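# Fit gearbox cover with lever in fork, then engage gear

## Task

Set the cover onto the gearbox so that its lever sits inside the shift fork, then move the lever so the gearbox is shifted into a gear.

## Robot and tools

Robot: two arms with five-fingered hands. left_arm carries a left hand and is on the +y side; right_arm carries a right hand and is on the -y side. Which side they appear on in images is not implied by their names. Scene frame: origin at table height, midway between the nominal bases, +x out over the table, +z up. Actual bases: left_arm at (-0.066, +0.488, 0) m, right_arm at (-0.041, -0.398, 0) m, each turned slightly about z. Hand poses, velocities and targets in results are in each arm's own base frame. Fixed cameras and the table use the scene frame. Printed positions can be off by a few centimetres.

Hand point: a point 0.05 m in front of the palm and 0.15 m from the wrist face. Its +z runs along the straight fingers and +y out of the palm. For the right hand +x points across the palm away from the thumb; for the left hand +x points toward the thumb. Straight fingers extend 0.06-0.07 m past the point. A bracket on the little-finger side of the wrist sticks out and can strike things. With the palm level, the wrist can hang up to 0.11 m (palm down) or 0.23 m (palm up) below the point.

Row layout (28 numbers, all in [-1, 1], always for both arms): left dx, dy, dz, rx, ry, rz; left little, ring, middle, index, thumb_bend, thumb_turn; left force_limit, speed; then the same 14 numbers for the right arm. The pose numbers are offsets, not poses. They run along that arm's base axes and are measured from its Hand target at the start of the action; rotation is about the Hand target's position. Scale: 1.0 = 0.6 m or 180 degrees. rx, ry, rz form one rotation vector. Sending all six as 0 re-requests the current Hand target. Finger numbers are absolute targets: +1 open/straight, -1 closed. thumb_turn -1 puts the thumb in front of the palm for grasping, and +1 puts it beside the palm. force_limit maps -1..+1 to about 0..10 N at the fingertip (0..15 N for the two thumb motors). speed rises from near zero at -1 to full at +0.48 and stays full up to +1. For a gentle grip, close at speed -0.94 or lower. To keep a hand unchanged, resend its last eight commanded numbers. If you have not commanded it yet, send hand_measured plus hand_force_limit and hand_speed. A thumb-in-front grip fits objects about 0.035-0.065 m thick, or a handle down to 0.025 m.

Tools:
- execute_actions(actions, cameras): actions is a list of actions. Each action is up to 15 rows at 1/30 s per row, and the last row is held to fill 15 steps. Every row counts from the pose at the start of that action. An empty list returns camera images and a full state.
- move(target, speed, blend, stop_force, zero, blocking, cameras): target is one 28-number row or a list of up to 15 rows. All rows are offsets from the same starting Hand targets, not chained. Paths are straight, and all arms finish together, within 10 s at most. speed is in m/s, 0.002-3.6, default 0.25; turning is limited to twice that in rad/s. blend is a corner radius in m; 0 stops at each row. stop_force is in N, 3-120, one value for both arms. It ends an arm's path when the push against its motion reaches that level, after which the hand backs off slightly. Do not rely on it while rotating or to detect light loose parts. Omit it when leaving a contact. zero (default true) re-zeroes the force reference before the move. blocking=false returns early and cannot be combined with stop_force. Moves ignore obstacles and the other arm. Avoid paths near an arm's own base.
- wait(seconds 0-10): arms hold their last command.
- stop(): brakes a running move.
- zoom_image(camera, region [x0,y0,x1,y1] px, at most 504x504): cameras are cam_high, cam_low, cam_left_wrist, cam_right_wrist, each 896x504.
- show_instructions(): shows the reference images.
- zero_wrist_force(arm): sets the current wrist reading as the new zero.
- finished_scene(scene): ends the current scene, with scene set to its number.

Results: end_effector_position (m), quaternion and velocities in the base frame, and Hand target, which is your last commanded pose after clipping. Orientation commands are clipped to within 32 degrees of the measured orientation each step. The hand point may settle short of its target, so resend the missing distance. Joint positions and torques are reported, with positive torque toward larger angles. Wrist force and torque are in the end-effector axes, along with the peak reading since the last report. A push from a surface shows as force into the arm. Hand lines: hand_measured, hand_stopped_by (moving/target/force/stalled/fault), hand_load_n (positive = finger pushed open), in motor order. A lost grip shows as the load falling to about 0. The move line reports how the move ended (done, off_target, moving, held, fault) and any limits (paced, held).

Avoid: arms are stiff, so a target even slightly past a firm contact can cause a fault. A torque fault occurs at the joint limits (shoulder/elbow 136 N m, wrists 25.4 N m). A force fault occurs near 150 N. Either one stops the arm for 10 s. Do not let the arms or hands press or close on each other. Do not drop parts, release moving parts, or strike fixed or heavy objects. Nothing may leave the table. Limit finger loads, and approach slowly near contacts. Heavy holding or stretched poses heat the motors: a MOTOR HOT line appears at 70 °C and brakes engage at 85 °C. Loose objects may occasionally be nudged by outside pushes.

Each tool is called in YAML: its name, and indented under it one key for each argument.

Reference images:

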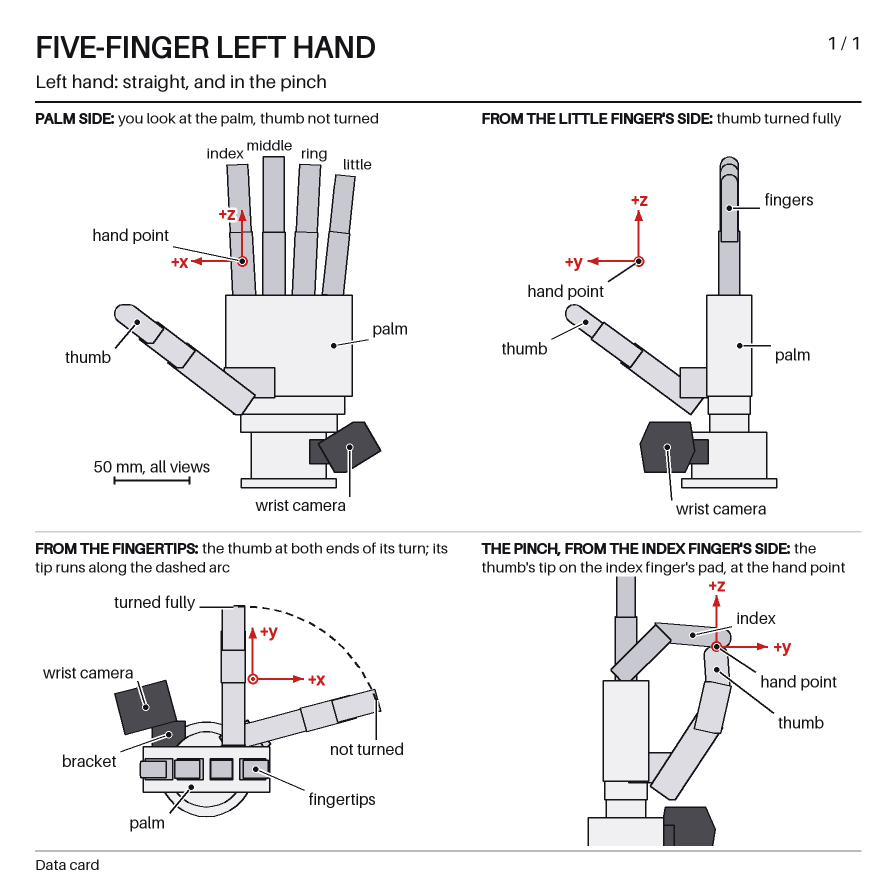

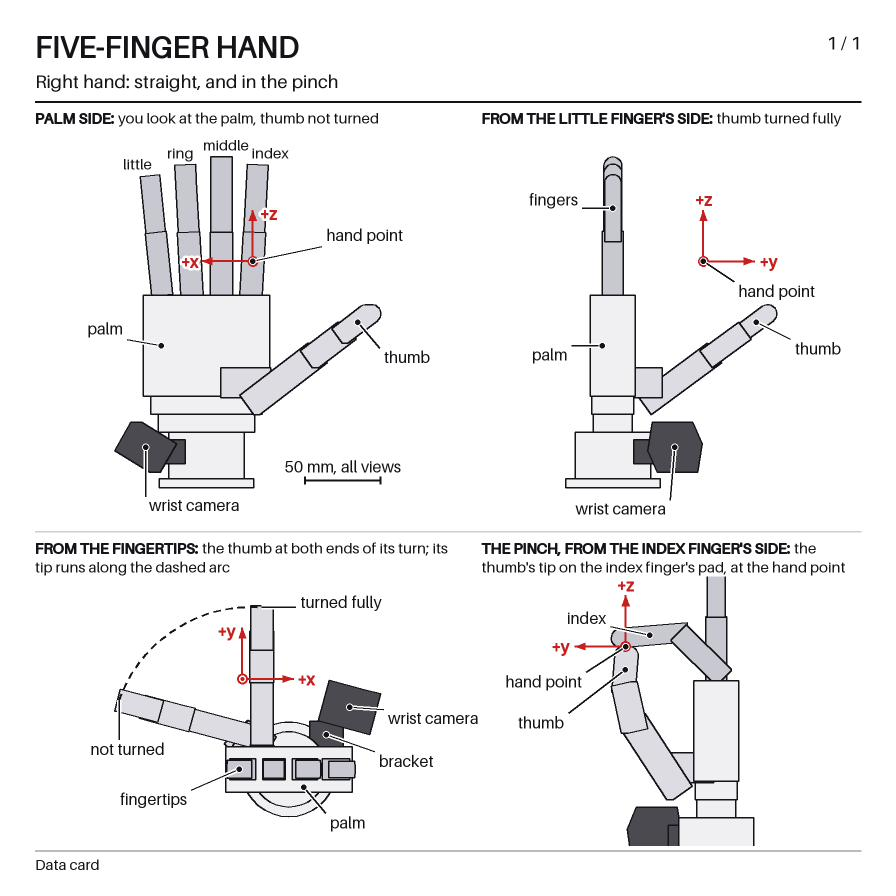

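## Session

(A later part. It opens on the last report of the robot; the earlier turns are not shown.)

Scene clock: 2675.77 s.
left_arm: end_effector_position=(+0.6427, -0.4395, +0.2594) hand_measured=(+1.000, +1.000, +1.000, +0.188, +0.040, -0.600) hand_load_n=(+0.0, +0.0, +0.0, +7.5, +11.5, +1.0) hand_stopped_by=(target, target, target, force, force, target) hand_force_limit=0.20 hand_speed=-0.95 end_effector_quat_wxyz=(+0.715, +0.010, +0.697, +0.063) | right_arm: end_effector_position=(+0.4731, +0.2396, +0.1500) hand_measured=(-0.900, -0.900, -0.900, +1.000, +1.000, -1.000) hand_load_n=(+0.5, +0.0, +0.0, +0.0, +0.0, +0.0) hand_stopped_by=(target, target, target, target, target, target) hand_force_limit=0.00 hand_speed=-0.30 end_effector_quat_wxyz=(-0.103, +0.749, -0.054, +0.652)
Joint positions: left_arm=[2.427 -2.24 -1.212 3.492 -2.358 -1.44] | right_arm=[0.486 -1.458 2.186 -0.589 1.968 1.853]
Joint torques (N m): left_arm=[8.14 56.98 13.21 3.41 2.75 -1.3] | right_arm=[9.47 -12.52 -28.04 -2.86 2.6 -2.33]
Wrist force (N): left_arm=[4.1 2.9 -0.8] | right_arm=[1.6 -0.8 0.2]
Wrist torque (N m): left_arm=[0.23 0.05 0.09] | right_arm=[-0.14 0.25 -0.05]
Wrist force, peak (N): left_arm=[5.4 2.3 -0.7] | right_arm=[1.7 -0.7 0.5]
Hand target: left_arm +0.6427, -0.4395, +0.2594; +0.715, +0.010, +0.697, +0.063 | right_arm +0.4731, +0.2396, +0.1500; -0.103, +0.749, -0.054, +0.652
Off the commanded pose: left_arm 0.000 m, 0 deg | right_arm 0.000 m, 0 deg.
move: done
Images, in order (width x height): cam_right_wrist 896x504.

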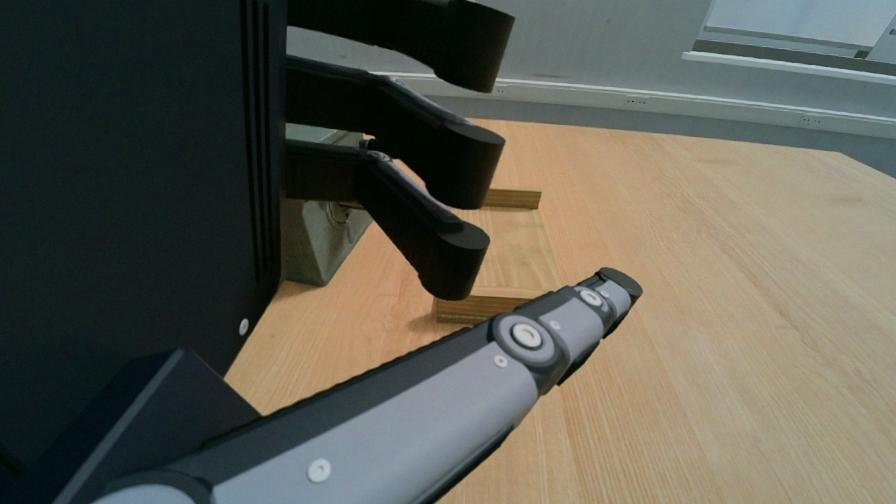

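move:
  target:
    - [0,0,0,0,0,0,1,1,1,-0.6,-0.5,-0.6,0.2,-0.95,0,0,0,0,0,0,1,1,1,1,1,-1,0,-0.3]
  cameras: ["cam_right_wrist","cam_high"]

zoom_image:
  camera: "cam_high"
  region: [400, 160, 560, 330]

zoom_image:
  camera: "cam_right_wrist"
  region: [280, 100, 480, 300]

Scene clock: 2690.73 s.
left_arm: end_effector_position=(+0.6427, -0.4395, +0.2594) hand_measured=(+1.000, +1.000, +1.000, +0.188, +0.040, -0.600) hand_load_n=(+0.0, +0.0, +0.0, +7.5, +11.0, +1.0) hand_stopped_by=(target, target, target, force, force, target) hand_force_limit=0.20 hand_speed=-0.95 end_effector_quat_wxyz=(+0.715, +0.010, +0.697, +0.063) | right_arm: end_effector_position=(+0.4731, +0.2396, +0.1500) hand_measured=(+1.000, +1.000, +1.000, +1.000, +1.000, -1.000) hand_load_n=(+0.0, +0.0, +0.0, +0.0, +0.0, +0.5) hand_stopped_by=(target, target, target, target, target, target) hand_force_limit=0.00 hand_speed=-0.30 end_effector_quat_wxyz=(-0.103, +0.749, -0.054, +0.652)
Joint positions: left_arm=[2.427 -2.24 -1.212 3.492 -2.358 -1.44] | right_arm=[0.486 -1.458 2.186 -0.589 1.968 1.853]
Joint torques (N m): left_arm=[8.43 56.92 12.48 3.4 2.69 -1.41] | right_arm=[8.41 -13.81 -23.35 -1.54 1.88 -2.23]
Wrist force (N): left_arm=[4.7 2.6 -0.7] | right_arm=[1.4 -0.6 0.3]
Wrist torque (N m): left_arm=[0.21 0.01 0.12] | right_arm=[-0.12 0.25 -0.07]
Wrist force, peak (N): left_arm=[5.4 2.5 -0.7] | right_arm=[1.8 -0.8 0.4]
Hand target: left_arm +0.6427, -0.4395, +0.2594; +0.715, +0.010, +0.697, +0.063 | right_arm +0.4731, +0.2396, +0.1500; -0.103, +0.749, -0.054, +0.652
Off the commanded pose: left_arm 0.000 m, 0 deg | right_arm 0.000 m, 0 deg.
move: done
Images, in order (width x height): cam_high 896x504, cam_right_wrist 896x504.

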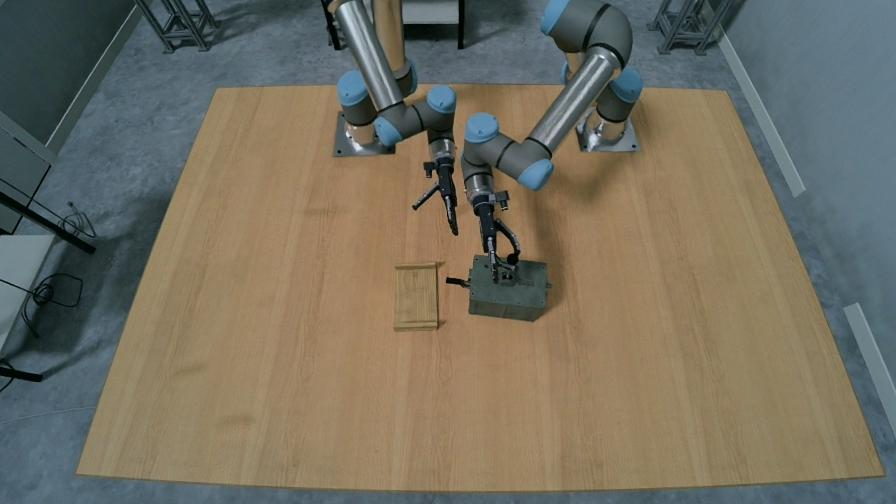

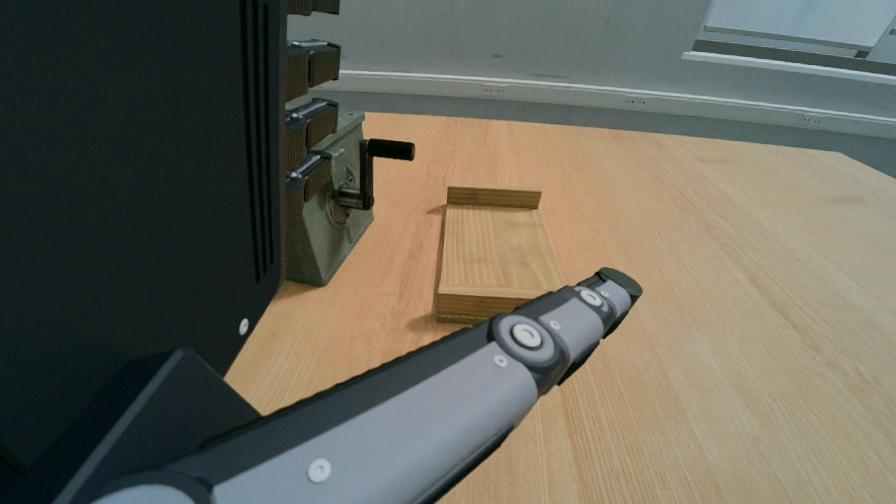

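Scaled by 2.965 from the camera's 896x504 image, which has a finer 1280x720 frame.

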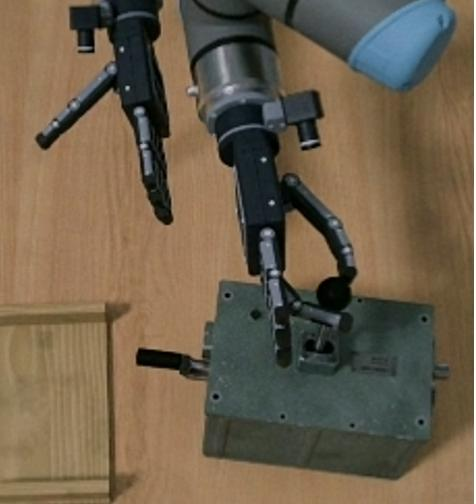

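Scaled by 2.520 from the camera's 896x504 image, which has a finer 1280x720 frame.

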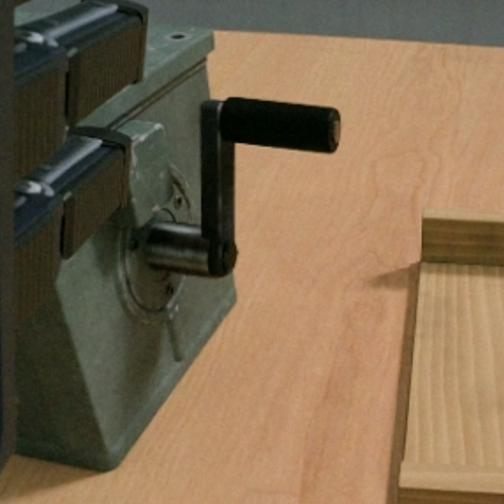

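move:
  target:
    - [0,0,0,0,0,0,1,1,1,-0.6,-0.5,-0.6,0.2,-0.95,0.09,-0.002,-0.018,0,0,0,1,1,1,1,1,-1,0,-0.3]
  speed: 0.06
  stop_force: 4
  cameras: ["cam_right_wrist","cam_high"]

zoom_image:
  camera: "cam_high"
  region: [400, 160, 560, 330]

zoom_image:
  camera: "cam_right_wrist"
  region: [280, 80, 480, 280]

Scene clock: 2727.43 s.
left_arm: end_effector_position=(+0.6427, -0.4395, +0.2594) hand_measured=(+1.000, +1.000, +1.000, +0.188, +0.040, -0.600) hand_load_n=(-0.5, +0.0, +0.0, +7.5, +11.5, +1.0) hand_stopped_by=(target, target, target, force, force, target) hand_force_limit=0.20 hand_speed=-0.95 end_effector_quat_wxyz=(+0.715, +0.010, +0.697, +0.063) | right_arm: end_effector_position=(+0.5271, +0.2384, +0.1392) hand_measured=(+1.000, +1.000, +1.000, +1.000, +1.000, -1.000) hand_load_n=(+0.0, +0.0, -0.5, +0.0, +0.0, +0.5) hand_stopped_by=(target, target, target, target, target, target) hand_force_limit=0.00 hand_speed=-0.30 end_effector_quat_wxyz=(-0.103, +0.749, -0.054, +0.652)
Joint positions: left_arm=[2.427 -2.24 -1.212 3.492 -2.358 -1.44] | right_arm=[0.415 -1.358 2.099 -0.606 1.897 1.842]
Joint torques (N m): left_arm=[7.71 57.29 13.43 3.42 2.36 -1.39] | right_arm=[-11.76 -17.23 -26.22 -3.15 -2.77 -2.33]
Wrist force (N): left_arm=[4.8 2.6 -0.9] | right_arm=[1.4 -0.6 0.2]
Wrist torque (N m): left_arm=[0.23 0.02 0.11] | right_arm=[-0.13 0.26 0.13]
Wrist force, peak (N): left_arm=[5.5 2.4 -0.7] | right_arm=[1.6 -1.0 0.4]
Hand target: left_arm +0.6427, -0.4395, +0.2594; +0.715, +0.010, +0.697, +0.063 | right_arm +0.5271, +0.2384, +0.1392; -0.103, +0.749, -0.054, +0.652
Off the commanded pose: left_arm 0.000 m, 0 deg | right_arm 0.000 m, 0 deg.
move: done
Images, in order (width x height): cam_high 896x504, cam_right_wrist 896x504.

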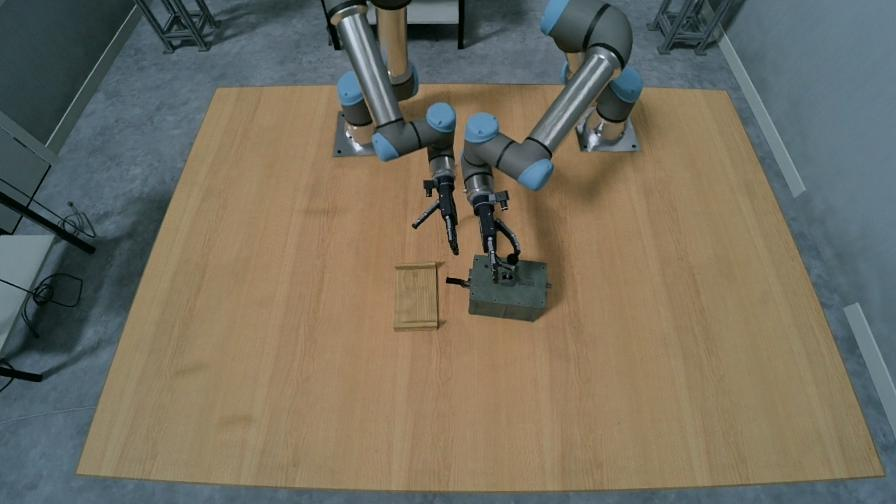

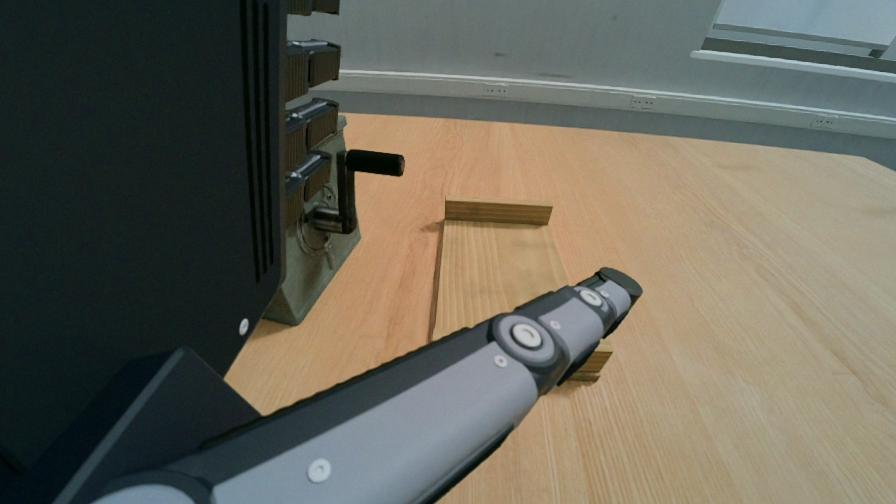

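Scaled by 2.965 from the camera's 896x504 image, which has a finer 1280x720 frame.

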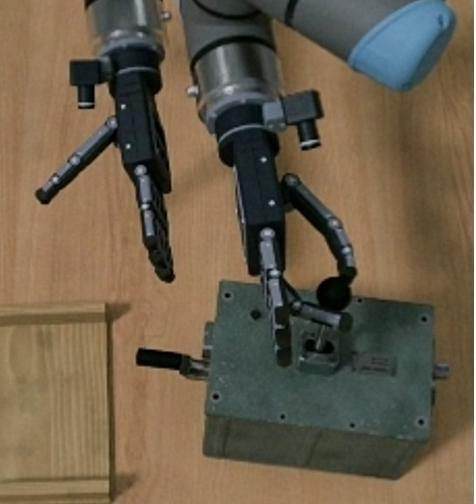

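Scaled by 2.520 from the camera's 896x504 image, which has a finer 1280x720 frame.

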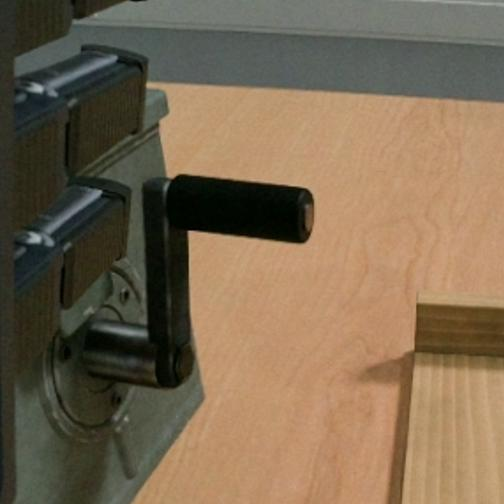

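move:
  target:
    - [0,0,0,0,0,0,1,1,1,-0.6,-0.5,-0.6,0.2,-0.95,0.0833,0.0117,-0.0367,0,0,0,1,1,1,1,1,-1,0,-0.3]
  speed: 0.06
  stop_force: 4
  cameras: ["cam_right_wrist","cam_high"]

zoom_image:
  camera: "cam_high"
  region: [400, 160, 560, 330]

zoom_image:
  camera: "cam_right_wrist"
  region: [280, 80, 480, 280]

Scene clock: 2761.77 s.
left_arm: end_effector_position=(+0.6427, -0.4395, +0.2594) hand_measured=(+1.000, +1.000, +1.000, +0.188, +0.040, -0.600) hand_load_n=(+0.0, +0.0, +0.0, +7.5, +11.5, +1.0) hand_stopped_by=(target, target, target, force, force, target) hand_force_limit=0.20 hand_speed=-0.95 end_effector_quat_wxyz=(+0.715, +0.010, +0.697, +0.063) | right_arm: end_effector_position=(+0.5770, +0.2454, +0.1172) hand_measured=(+1.000, +1.000, +1.000, +1.000, +1.000, -1.000) hand_load_n=(+0.0, +0.0, +0.0, +0.0, +0.0, +0.5) hand_stopped_by=(target, target, target, target, target, target) hand_force_limit=0.00 hand_speed=-0.30 end_effector_quat_wxyz=(-0.103, +0.749, -0.054, +0.652)
Joint positions: left_arm=[2.427 -2.24 -1.212 3.492 -2.358 -1.44] | right_arm=[0.381 -1.233 2 -0.634 1.865 1.838]
Joint torques (N m): left_arm=[7.75 56.98 13.23 3.4 2.07 -1.41] | right_arm=[-12.13 -22.57 -28.62 -3.2 -2.98 -2.43]
Wrist force (N): left_arm=[5.0 2.3 -0.7] | right_arm=[1.5 -0.6 0.2]
Wrist torque (N m): left_arm=[0.20 0.03 0.12] | right_arm=[-0.14 0.24 0.14]
Wrist force, peak (N): left_arm=[5.3 2.4 -0.6] | right_arm=[1.8 -0.8 0.1]
Hand target: left_arm +0.6427, -0.4395, +0.2594; +0.715, +0.010, +0.697, +0.063 | right_arm +0.5770, +0.2454, +0.1172; -0.103, +0.749, -0.054, +0.652
Off the commanded pose: left_arm 0.000 m, 0 deg | right_arm 0.000 m, 0 deg.
move: done
Images, in order (width x height): cam_high 896x504, cam_right_wrist 896x504.

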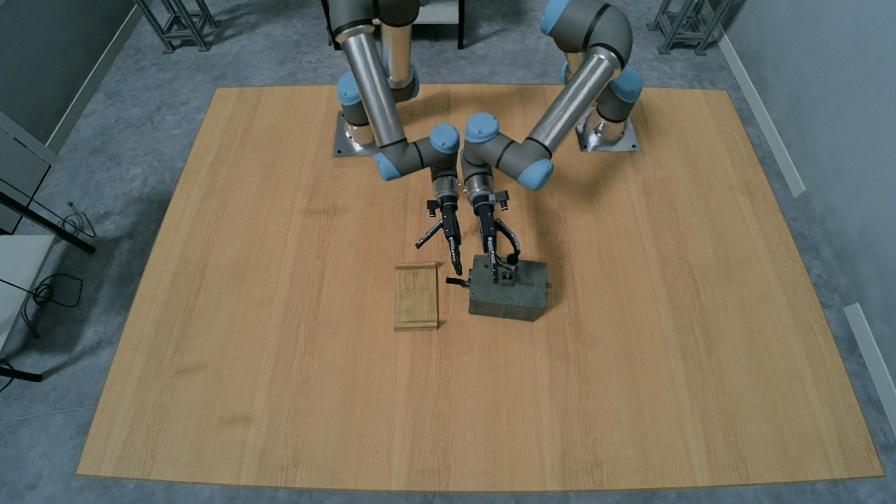

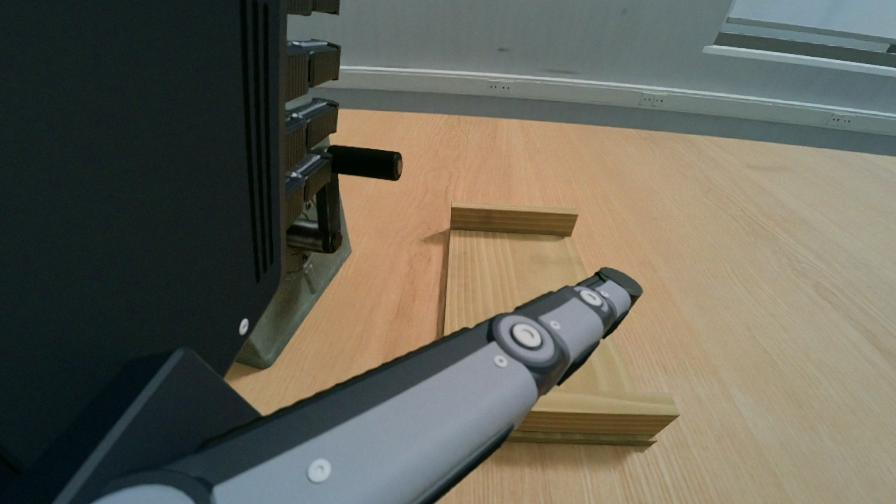

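Scaled by 2.965 from the camera's 896x504 image, which has a finer 1280x720 frame.

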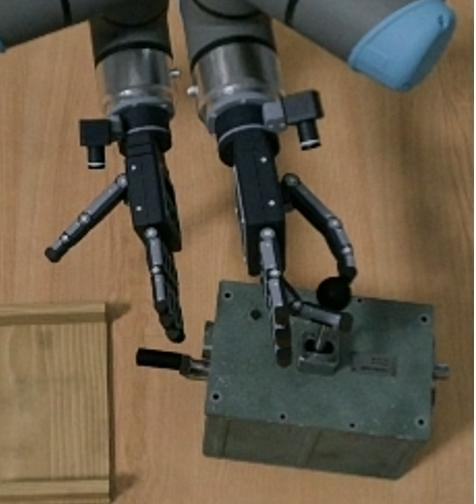

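Scaled by 2.520 from the camera's 896x504 image, which has a finer 1280x720 frame.

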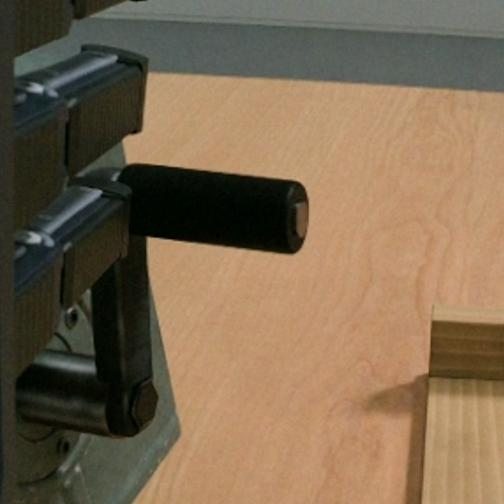

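move:
  target:
    - [0,0,0,0,0,0,1,1,1,-0.6,-0.5,-0.6,0.2,-0.95,0.04,-0.0133,-0.0117,0,0,0,1,1,1,1,1,-1,0,-0.3]
  speed: 0.04
  stop_force: 3
  cameras: ["cam_right_wrist","cam_high"]

zoom_image:
  camera: "cam_high"
  region: [400, 160, 560, 330]

zoom_image:
  camera: "cam_right_wrist"
  region: [280, 80, 480, 280]

Scene clock: 2777.40 s.
left_arm: end_effector_position=(+0.6427, -0.4395, +0.2594) hand_measured=(+1.000, +1.000, +1.000, +0.188, +0.040, -0.600) hand_load_n=(+0.0, +0.0, +0.0, +7.5, +11.5, +1.0) hand_stopped_by=(target, target, target, force, force, target) hand_force_limit=0.20 hand_speed=-0.95 end_effector_quat_wxyz=(+0.715, +0.010, +0.697, +0.063) | right_arm: end_effector_position=(+0.6010, +0.2375, +0.1102) hand_measured=(+1.000, +1.000, +1.000, +1.000, +1.000, -1.000) hand_load_n=(+0.0, +0.0, +0.0, +0.0, +0.0, +0.5) hand_stopped_by=(target, target, target, target, target, target) hand_force_limit=0.00 hand_speed=-0.30 end_effector_quat_wxyz=(-0.103, +0.749, -0.054, +0.652)
Joint positions: left_arm=[2.427 -2.24 -1.212 3.492 -2.358 -1.44] | right_arm=[0.343 -1.194 1.965 -0.639 1.827 1.833]
Joint torques (N m): left_arm=[8.08 57.08 13.64 3.42 1.87 -1.37] | right_arm=[-11.95 -24.68 -28.21 -3.31 -2.46 -2.71]
Wrist force (N): left_arm=[4.7 2.6 -0.7] | right_arm=[0.9 -1.6 -1.1]
Wrist torque (N m): left_arm=[0.21 0.03 0.12] | right_arm=[-0.05 0.19 0.10]
Wrist force, peak (N): left_arm=[5.5 2.3 -0.7] | right_arm=[2.2 -2.7 -1.1]
Hand target: left_arm +0.6427, -0.4395, +0.2594; +0.715, +0.010, +0.697, +0.063 | right_arm +0.6010, +0.2375, +0.1102; -0.103, +0.749, -0.054, +0.652
Off the commanded pose: left_arm 0.000 m, 0 deg | right_arm 0.000 m, 0 deg.
move: done
Images, in order (width x height): cam_high 896x504, cam_right_wrist 896x504.

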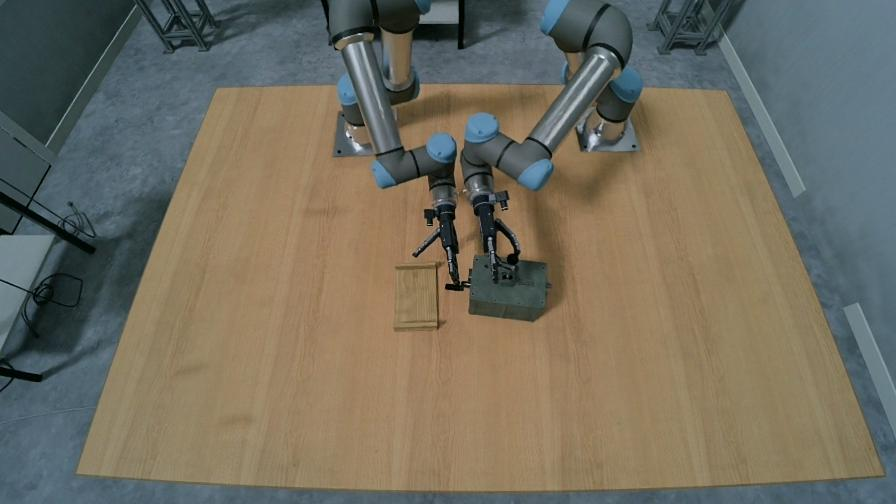

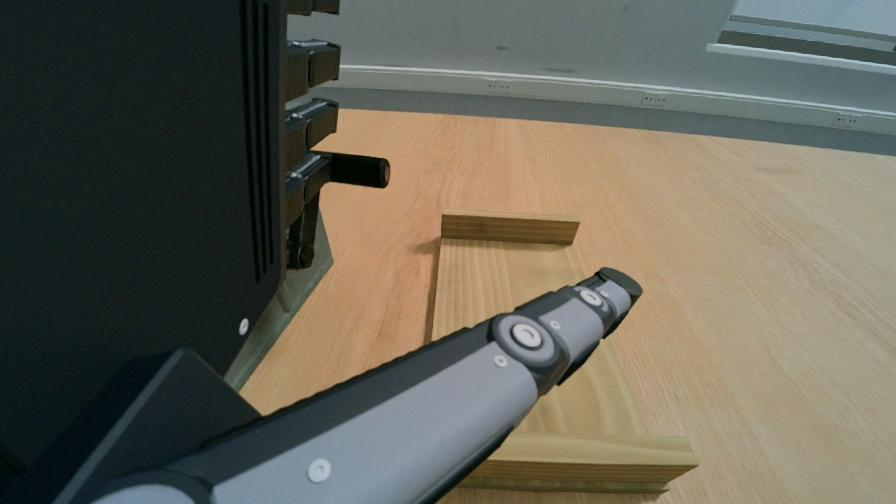

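Scaled by 2.965 from the camera's 896x504 image, which has a finer 1280x720 frame.

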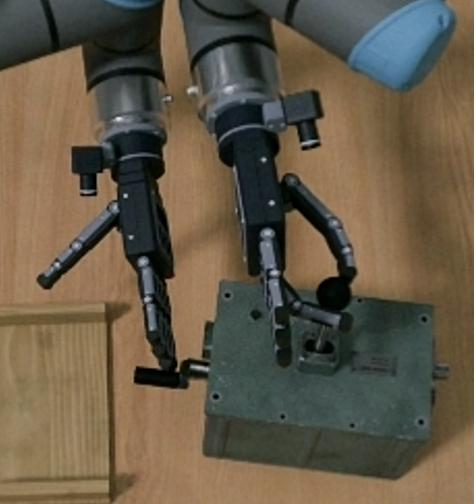

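Scaled by 2.520 from the camera's 896x504 image, which has a finer 1280x720 frame.

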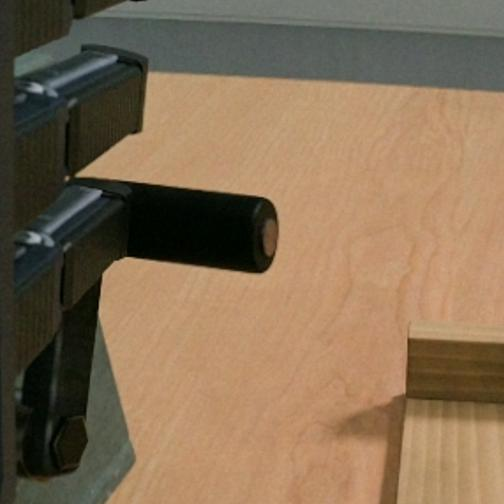

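move:
  target:
    - [-0.0008,-0.005,0,0,0,0,1,1,1,-0.6,-0.5,-0.6,0.2,-0.95,0,0,0,0,0,0,1,1,1,1,1,-1,0,-0.3]
  speed: 0.015
  stop_force: 8
  cameras: ["cam_left_wrist","cam_high"]

zoom_image:
  camera: "cam_high"
  region: [460, 235, 560, 330]

Scene clock: 2785.87 s.
left_arm: end_effector_position=(+0.6422, -0.4425, +0.2594) hand_measured=(+1.000, +1.000, +1.000, +0.188, +0.040, -0.600) hand_load_n=(+0.0, +0.0, +0.0, +7.5, +11.5, +0.0) hand_stopped_by=(target, target, target, force, force, target) hand_force_limit=0.20 hand_speed=-0.95 end_effector_quat_wxyz=(+0.715, +0.010, +0.697, +0.063) | right_arm: end_effector_position=(+0.6010, +0.2375, +0.1102) hand_measured=(+1.000, +1.000, +1.000, +1.000, +1.000, -1.000) hand_load_n=(+0.0, +0.0, +0.0, +0.5, +0.0, +0.0) hand_stopped_by=(target, target, target, target, target, target) hand_force_limit=0.00 hand_speed=-0.30 end_effector_quat_wxyz=(-0.103, +0.749, -0.054, +0.652)
Joint positions: left_arm=[2.423 -2.245 -1.203 3.489 -2.362 -1.44] | right_arm=[0.343 -1.194 1.965 -0.639 1.827 1.833]
Joint torques (N m): left_arm=[-12.58 40.16 32.29 0.99 -1.66 2.64] | right_arm=[-12.02 -23.76 -28.02 -3.37 -2.34 -2.36]
Wrist force (N): left_arm=[5.5 3.0 -0.8] | right_arm=[0.6 -1.2 -0.6]
Wrist torque (N m): left_arm=[0.23 0.01 0.15] | right_arm=[-0.06 0.17 0.10]
Wrist force, peak (N): left_arm=[5.7 3.0 -0.7] | right_arm=[1.3 -1.9 -1.3]
Hand target: left_arm +0.6422, -0.4425, +0.2594; +0.715, +0.010, +0.697, +0.063 | right_arm +0.6010, +0.2375, +0.1102; -0.103, +0.749, -0.054, +0.652
Off the commanded pose: left_arm 0.000 m, 0 deg | right_arm 0.000 m, 0 deg.
move: done
Images, in order (width x height): cam_high 896x504, cam_left_wrist 896x504.

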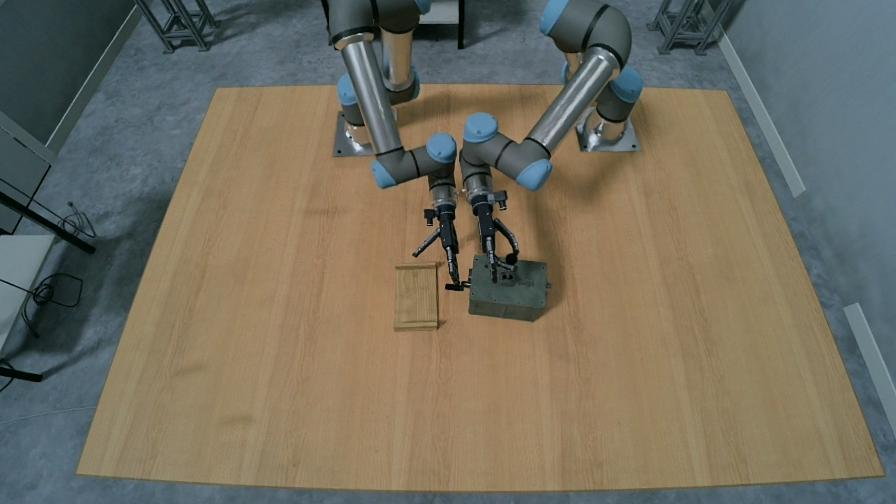

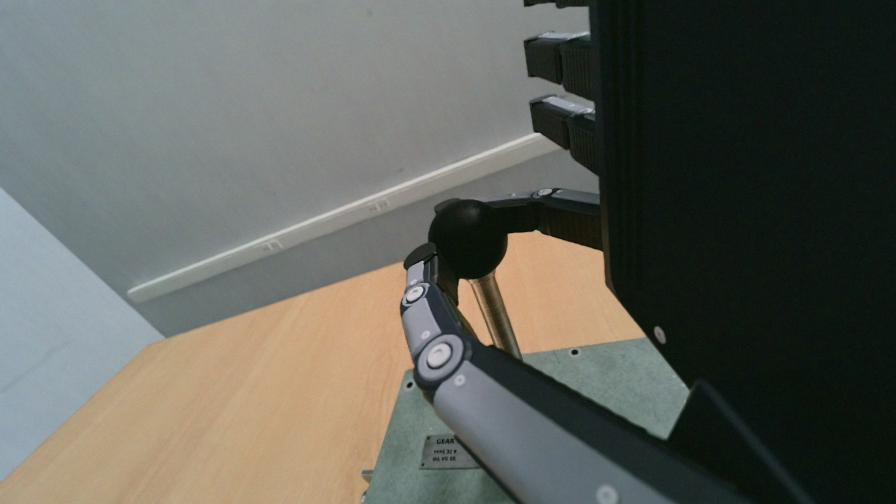

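Scaled by 5.040 from the camera's 896x504 image, which has a finer 1280x720 frame.

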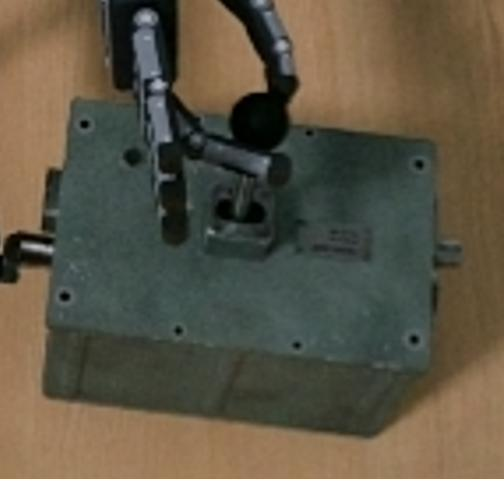

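move:
  target:
    - [-0.0013,-0.0083,-0.0005,0,0,0,1,1,1,-0.6,-0.5,-0.6,0.2,-0.95,0,0,0,0,0,0,1,1,1,1,1,-1,0,-0.3]
  speed: 0.015
  stop_force: 7
  cameras: []

move:
  target:
    - [-0.0013,-0.0083,-0.001,0,0,0,1,1,1,-0.6,-0.5,-0.6,0.2,-0.95,0,0,0,0,0,0,1,1,1,1,1,-1,0,-0.3]
  speed: 0.015
  stop_force: 7
  cameras: ["cam_left_wrist","cam_high"]

zoom_image:
  camera: "cam_high"
  region: [460, 235, 560, 330]

Scene clock: 2797.83 s.
left_arm: end_effector_position=(+0.6420, -0.4436, +0.2593) hand_measured=(+1.000, +1.000, +1.000, +0.188, +0.040, -0.600) hand_load_n=(+0.0, +0.0, +0.0, +8.5, +10.5, +0.5) hand_stopped_by=(target, target, target, force, force, target) hand_force_limit=0.20 hand_speed=-0.95 end_effector_quat_wxyz=(+0.715, +0.010, +0.697, +0.063) | right_arm: end_effector_position=(+0.6010, +0.2375, +0.1102) hand_measured=(+1.000, +1.000, +1.000, +1.000, +1.000, -1.000) hand_load_n=(+0.0, +0.0, +0.0, +0.0, +0.0, +0.5) hand_stopped_by=(target, target, target, target, target, target) hand_force_limit=0.00 hand_speed=-0.30 end_effector_quat_wxyz=(-0.103, +0.749, -0.054, +0.652)
Joint positions: left_arm=[2.422 -2.247 -1.2 3.488 -2.364 -1.44] | right_arm=[0.343 -1.194 1.965 -0.639 1.827 1.833]
Joint torques (N m): left_arm=[10.21 58.56 13.13 3.47 2.56 -0.64] | right_arm=[-11.6 -24.81 -28.31 -3.25 -2.29 -2.58]
Wrist force (N): left_arm=[5.4 0.5 -1.3] | right_arm=[1.0 -1.5 -0.9]
Wrist torque (N m): left_arm=[0.19 0.03 0.16] | right_arm=[-0.09 0.22 0.09]
Wrist force, peak (N): left_arm=[6.3 0.1 -1.4] | right_arm=[1.1 -1.9 -1.0]
Hand target: left_arm +0.6420, -0.4436, +0.2593; +0.715, +0.010, +0.697, +0.063 (not the last commanded pose) | right_arm +0.6010, +0.2375, +0.1102; -0.103, +0.749, -0.054, +0.652
Off the commanded pose: left_arm 0.004 m, 0 deg | right_arm 0.000 m, 0 deg.
move: held (left_arm; a check stopped the path); limits=held
pose unreachable (left arm): on one or more control steps of this call, first in action 0 (counted from 0), this arm could not follow its commanded pose, so it was not sent that pose on those steps. It may still have moved: this result reports where it is.
cause: moving toward the commanded pose would bring a part of the arm too close to another arm (a part of this arm just beyond joint 5 (wrist 2) and a part of the right arm just beyond its joint 4 (wrist 1), at the place that arm is still heading or pushing toward).
No camera images: "cameras" was empty.

Scene clock: 2798.97 s.
left_arm: end_effector_position=(+0.6420, -0.4439, +0.2593) hand_measured=(+1.000, +1.000, +1.000, +0.188, +0.040, -0.600) hand_load_n=(+0.0, +0.0, -0.5, +8.5, +10.5, +0.5) hand_stopped_by=(target, target, target, force, force, target) hand_force_limit=0.20 hand_speed=-0.95 end_effector_quat_wxyz=(+0.715, +0.010, +0.697, +0.063) | right_arm: end_effector_position=(+0.6010, +0.2375, +0.1102) hand_measured=(+1.000, +1.000, +1.000, +1.000, +1.000, -1.000) hand_load_n=(+0.0, -0.5, +0.0, +0.0, +0.0, +0.0) hand_stopped_by=(target, target, target, target, target, target) hand_force_limit=0.00 hand_speed=-0.30 end_effector_quat_wxyz=(-0.103, +0.749, -0.054, +0.652)
Joint positions: left_arm=[2.422 -2.247 -1.199 3.488 -2.364 -1.44] | right_arm=[0.343 -1.194 1.965 -0.639 1.827 1.833]
Joint torques (N m): left_arm=[9.88 58.22 13.21 3.46 2.64 -0.24] | right_arm=[-10.95 -24.51 -27.07 -3.13 -2.36 -2.63]
Wrist force (N): left_arm=[5.0 1.1 -1.1] | right_arm=[1.3 -1.3 -0.7]
Wrist torque (N m): left_arm=[0.20 0.04 0.15] | right_arm=[-0.06 0.18 0.11]
Wrist force, peak (N): left_arm=[6.5 2.1 -1.2] | right_arm=[1.4 -1.4 -0.9]
Hand target: left_arm +0.6420, -0.4439, +0.2593; +0.715, +0.010, +0.697, +0.063 (not the last commanded pose) | right_arm +0.6010, +0.2375, +0.1102; -0.103, +0.749, -0.054, +0.652
Off the commanded pose: left_arm 0.005 m, 0 deg | right_arm 0.000 m, 0 deg.
move: held (left_arm; a check stopped the path); limits=held
pose unreachable (left arm): on one or more control steps of this call, first in action 0 (counted from 0), this arm could not follow its commanded pose, so it was not sent that pose on those steps. It may still have moved: this result reports where it is.
cause: moving toward the commanded pose would bring a part of the arm too close to another arm (a part of this arm just beyond joint 5 (wrist 2) and a part of the right arm just beyond its joint 4 (wrist 1), at the place that arm is still heading or pushing toward).
Images, in order (width x height): cam_high 896x504, cam_left_wrist 896x504.

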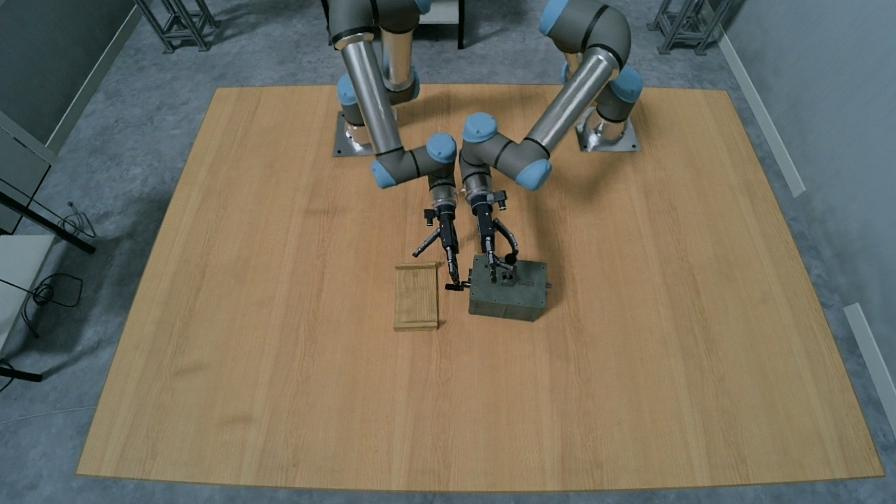

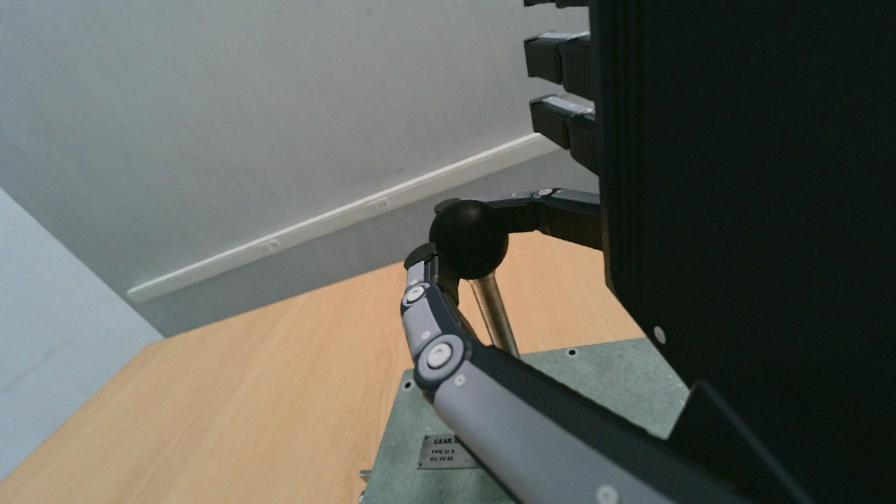

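Scaled by 5.040 from the camera's 896x504 image, which has a finer 1280x720 frame.

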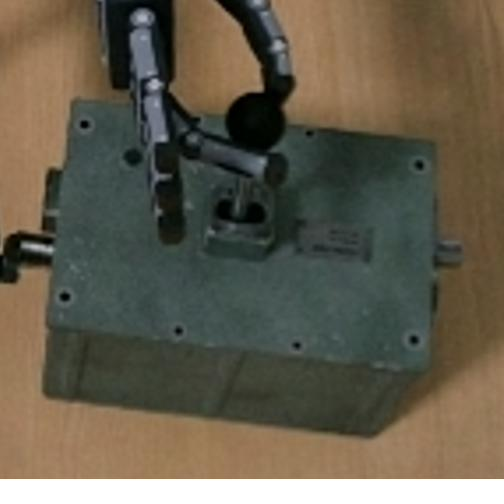

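move:
  target:
    - [0,0,0,0,0,0,1,1,1,-0.6,-0.5,-0.6,0.2,-0.95,-0.12,-0.04,0.02,0,0,0,1,1,1,1,1,-1,0,-0.3]
    - [0,0,0,0,0,0,1,1,1,-0.6,-0.5,-0.6,0.2,-0.95,-0.25,-0.25,0.15,0,0,0,1,1,1,1,1,-1,0,-0.3]
  speed: 0.12
  blend: [0.02,0]
  cameras: []

move:
  target:
    - [-0.0013,-0.0083,-0.0015,0,0,0,1,1,1,-0.6,-0.5,-0.6,0.2,-0.95,0,0,0,0,0,0,1,1,1,1,1,-1,0,-0.3]
  speed: 0.015
  stop_force: 7
  cameras: ["cam_left_wrist","cam_high"]

zoom_image:
  camera: "cam_high"
  region: [440, 235, 560, 330]

Scene clock: 2810.47 s.
left_arm: end_effector_position=(+0.6420, -0.4439, +0.2593) hand_measured=(+1.000, +1.000, +1.000, +0.188, +0.040, -0.600) hand_load_n=(+0.0, +0.0, +0.0, +8.5, +10.5, +0.5) hand_stopped_by=(target, target, target, force, force, target) hand_force_limit=0.20 hand_speed=-0.95 end_effector_quat_wxyz=(+0.715, +0.010, +0.697, +0.063) | right_arm: end_effector_position=(+0.4511, +0.0875, +0.2001) hand_measured=(+1.000, +1.000, +1.000, +1.000, +1.000, -1.000) hand_load_n=(+0.0, +0.0, +0.0, +0.5, +0.5, +0.5) hand_stopped_by=(target, target, target, target, target, target) hand_force_limit=0.00 hand_speed=-0.30 end_effector_quat_wxyz=(-0.103, +0.749, -0.054, +0.652)
Joint positions: left_arm=[2.422 -2.247 -1.199 3.488 -2.364 -1.44] | right_arm=[-0.075 -1.891 2.402 -0.381 1.412 1.778]
Joint torques (N m): left_arm=[9.57 58.54 14.09 3.44 0.44 -0.28] | right_arm=[-12.31 -18.88 -11.83 0.77 -2.86 -2.68]
Wrist force (N): left_arm=[5.8 0.6 -1.0] | right_arm=[1.4 -0.7 0.4]
Wrist torque (N m): left_arm=[0.19 0.04 0.15] | right_arm=[-0.14 0.23 0.14]
Wrist force, peak (N): left_arm=[6.2 0.5 -1.2] | right_arm=[1.3 -1.7 -1.0]
Hand target: left_arm +0.6420, -0.4439, +0.2593; +0.715, +0.010, +0.697, +0.063 | right_arm +0.4510, +0.0875, +0.2002; -0.103, +0.749, -0.054, +0.652
Off the commanded pose: left_arm 0.000 m, 0 deg | right_arm 0.000 m, 0 deg.
move: done
No camera images: "cameras" was empty.

Scene clock: 2811.80 s.
left_arm: end_effector_position=(+0.6413, -0.4488, +0.2584) hand_measured=(+1.000, +1.000, +1.000, +0.188, +0.040, -0.600) hand_load_n=(+0.0, +0.0, +0.0, +9.0, +9.0, -2.5) hand_stopped_by=(target, target, target, force, force, target) hand_force_limit=0.20 hand_speed=-0.95 end_effector_quat_wxyz=(+0.715, +0.010, +0.697, +0.063) | right_arm: end_effector_position=(+0.4510, +0.0875, +0.2002) hand_measured=(+1.000, +1.000, +1.000, +1.000, +1.000, -1.000) hand_load_n=(+0.0, +0.0, +0.0, -0.5, +0.0, +0.5) hand_stopped_by=(target, target, target, target, target, target) hand_force_limit=0.00 hand_speed=-0.30 end_effector_quat_wxyz=(-0.103, +0.749, -0.054, +0.652)
Joint positions: left_arm=[2.415 -2.257 -1.186 3.484 -2.37 -1.44] | right_arm=[-0.075 -1.891 2.402 -0.381 1.412 1.778]
Joint torques (N m): left_arm=[-11.52 39.08 31.31 0.38 -2.06 2.41] | right_arm=[-10.69 -17.65 -11.17 0.87 -2.76 -2.44]
Wrist force (N): left_arm=[2.3 1.4 -1.0] | right_arm=[1.3 -0.6 0.6]
Wrist torque (N m): left_arm=[0.18 0.04 0.14] | right_arm=[-0.14 0.23 0.13]
Wrist force, peak (N): left_arm=[6.1 1.4 -1.6] | right_arm=[1.7 -0.8 0.3]
Hand target: left_arm +0.6413, -0.4488, +0.2584; +0.715, +0.010, +0.697, +0.063 | right_arm +0.4510, +0.0875, +0.2002; -0.103, +0.749, -0.054, +0.652
Off the commanded pose: left_arm 0.000 m, 0 deg | right_arm 0.000 m, 0 deg.
move: done
Images, in order (width x height): cam_high 896x504, cam_left_wrist 896x504.

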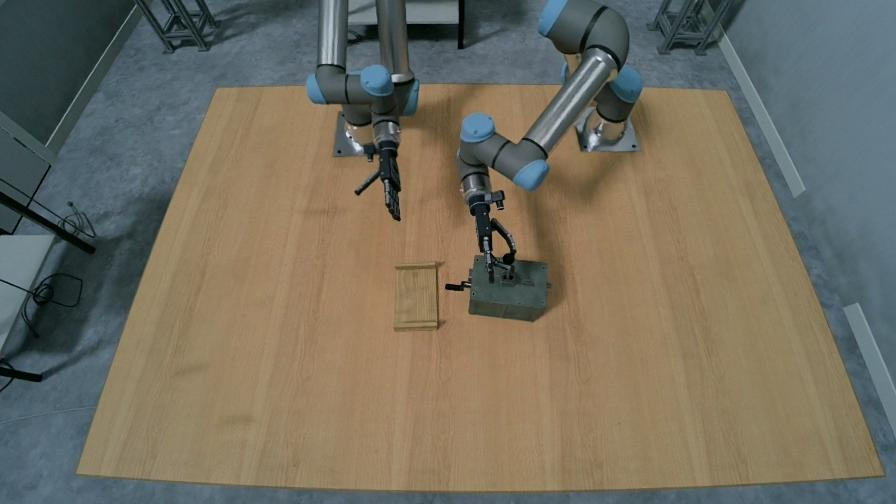

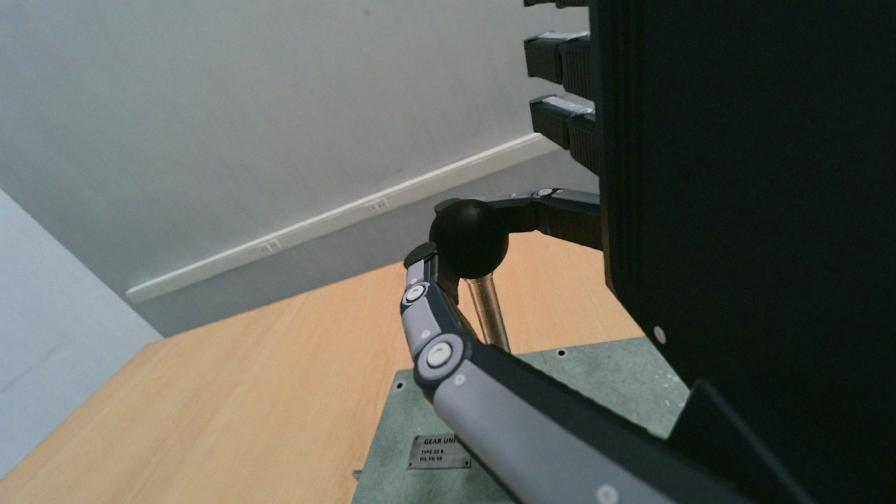

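Scaled by 4.200 from the camera's 896x504 image, which has a finer 1280x720 frame.

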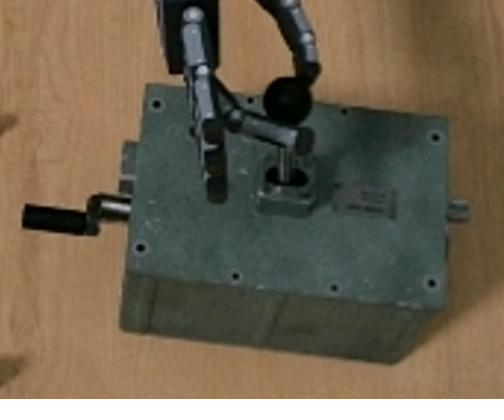

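move:
  target: [-0.0013,-0.0083,-0.0012,0,0,0,1,1,1,-0.6,-0.5,-0.6,0.2,-0.95,0,0,0,0,0,0,1,1,1,1,1,-1,0,-0.3]
  speed: 0.015
  stop_force: 7

Scene clock: 2847.83 s.
left_arm: end_effector_position=(+0.6405, -0.4538, +0.2577) hand_measured=(+1.000, +1.000, +1.000, +0.188, +0.040, -0.600) hand_load_n=(+0.0, +0.0, +0.0, +8.5, +9.0, -3.5) hand_stopped_by=(target, target, target, force, force, target) hand_force_limit=0.20 hand_speed=-0.95 end_effector_quat_wxyz=(+0.715, +0.010, +0.697, +0.063) | right_arm: end_effector_position=(+0.4510, +0.0875, +0.2002) hand_measured=(+1.000, +1.000, +1.000, +1.000, +1.000, -1.000) hand_load_n=(+0.0, +0.0, +0.0, +0.0, +0.0, +0.5) hand_stopped_by=(target, target, target, target, target, target) hand_force_limit=0.00 hand_speed=-0.30 end_effector_quat_wxyz=(-0.103, +0.749, -0.054, +0.652)
Joint positions: left_arm=[2.409 -2.266 -1.172 3.479 -2.377 -1.439] | right_arm=[-0.075 -1.891 2.402 -0.381 1.412 1.778]
Joint torques (N m): left_arm=[-11.42 38.46 30.81 0.44 -2.03 2.41] | right_arm=[-10.67 -18.1 -10.93 1.02 -2.69 -2.44]
Wrist force (N): left_arm=[2.7 1.2 -0.9] | right_arm=[1.3 -0.7 0.5]
Wrist torque (N m): left_arm=[0.15 0.05 0.16] | right_arm=[-0.14 0.23 0.14]
Wrist force, peak (N): left_arm=[2.7 1.4 -0.9] | right_arm=[1.5 -1.1 0.5]
Hand target: left_arm +0.6405, -0.4538, +0.2577; +0.715, +0.010, +0.697, +0.063 | right_arm +0.4510, +0.0875, +0.2002; -0.103, +0.749, -0.054, +0.652
Off the commanded pose: left_arm 0.000 m, 0 deg | right_arm 0.000 m, 0 deg.
move: done


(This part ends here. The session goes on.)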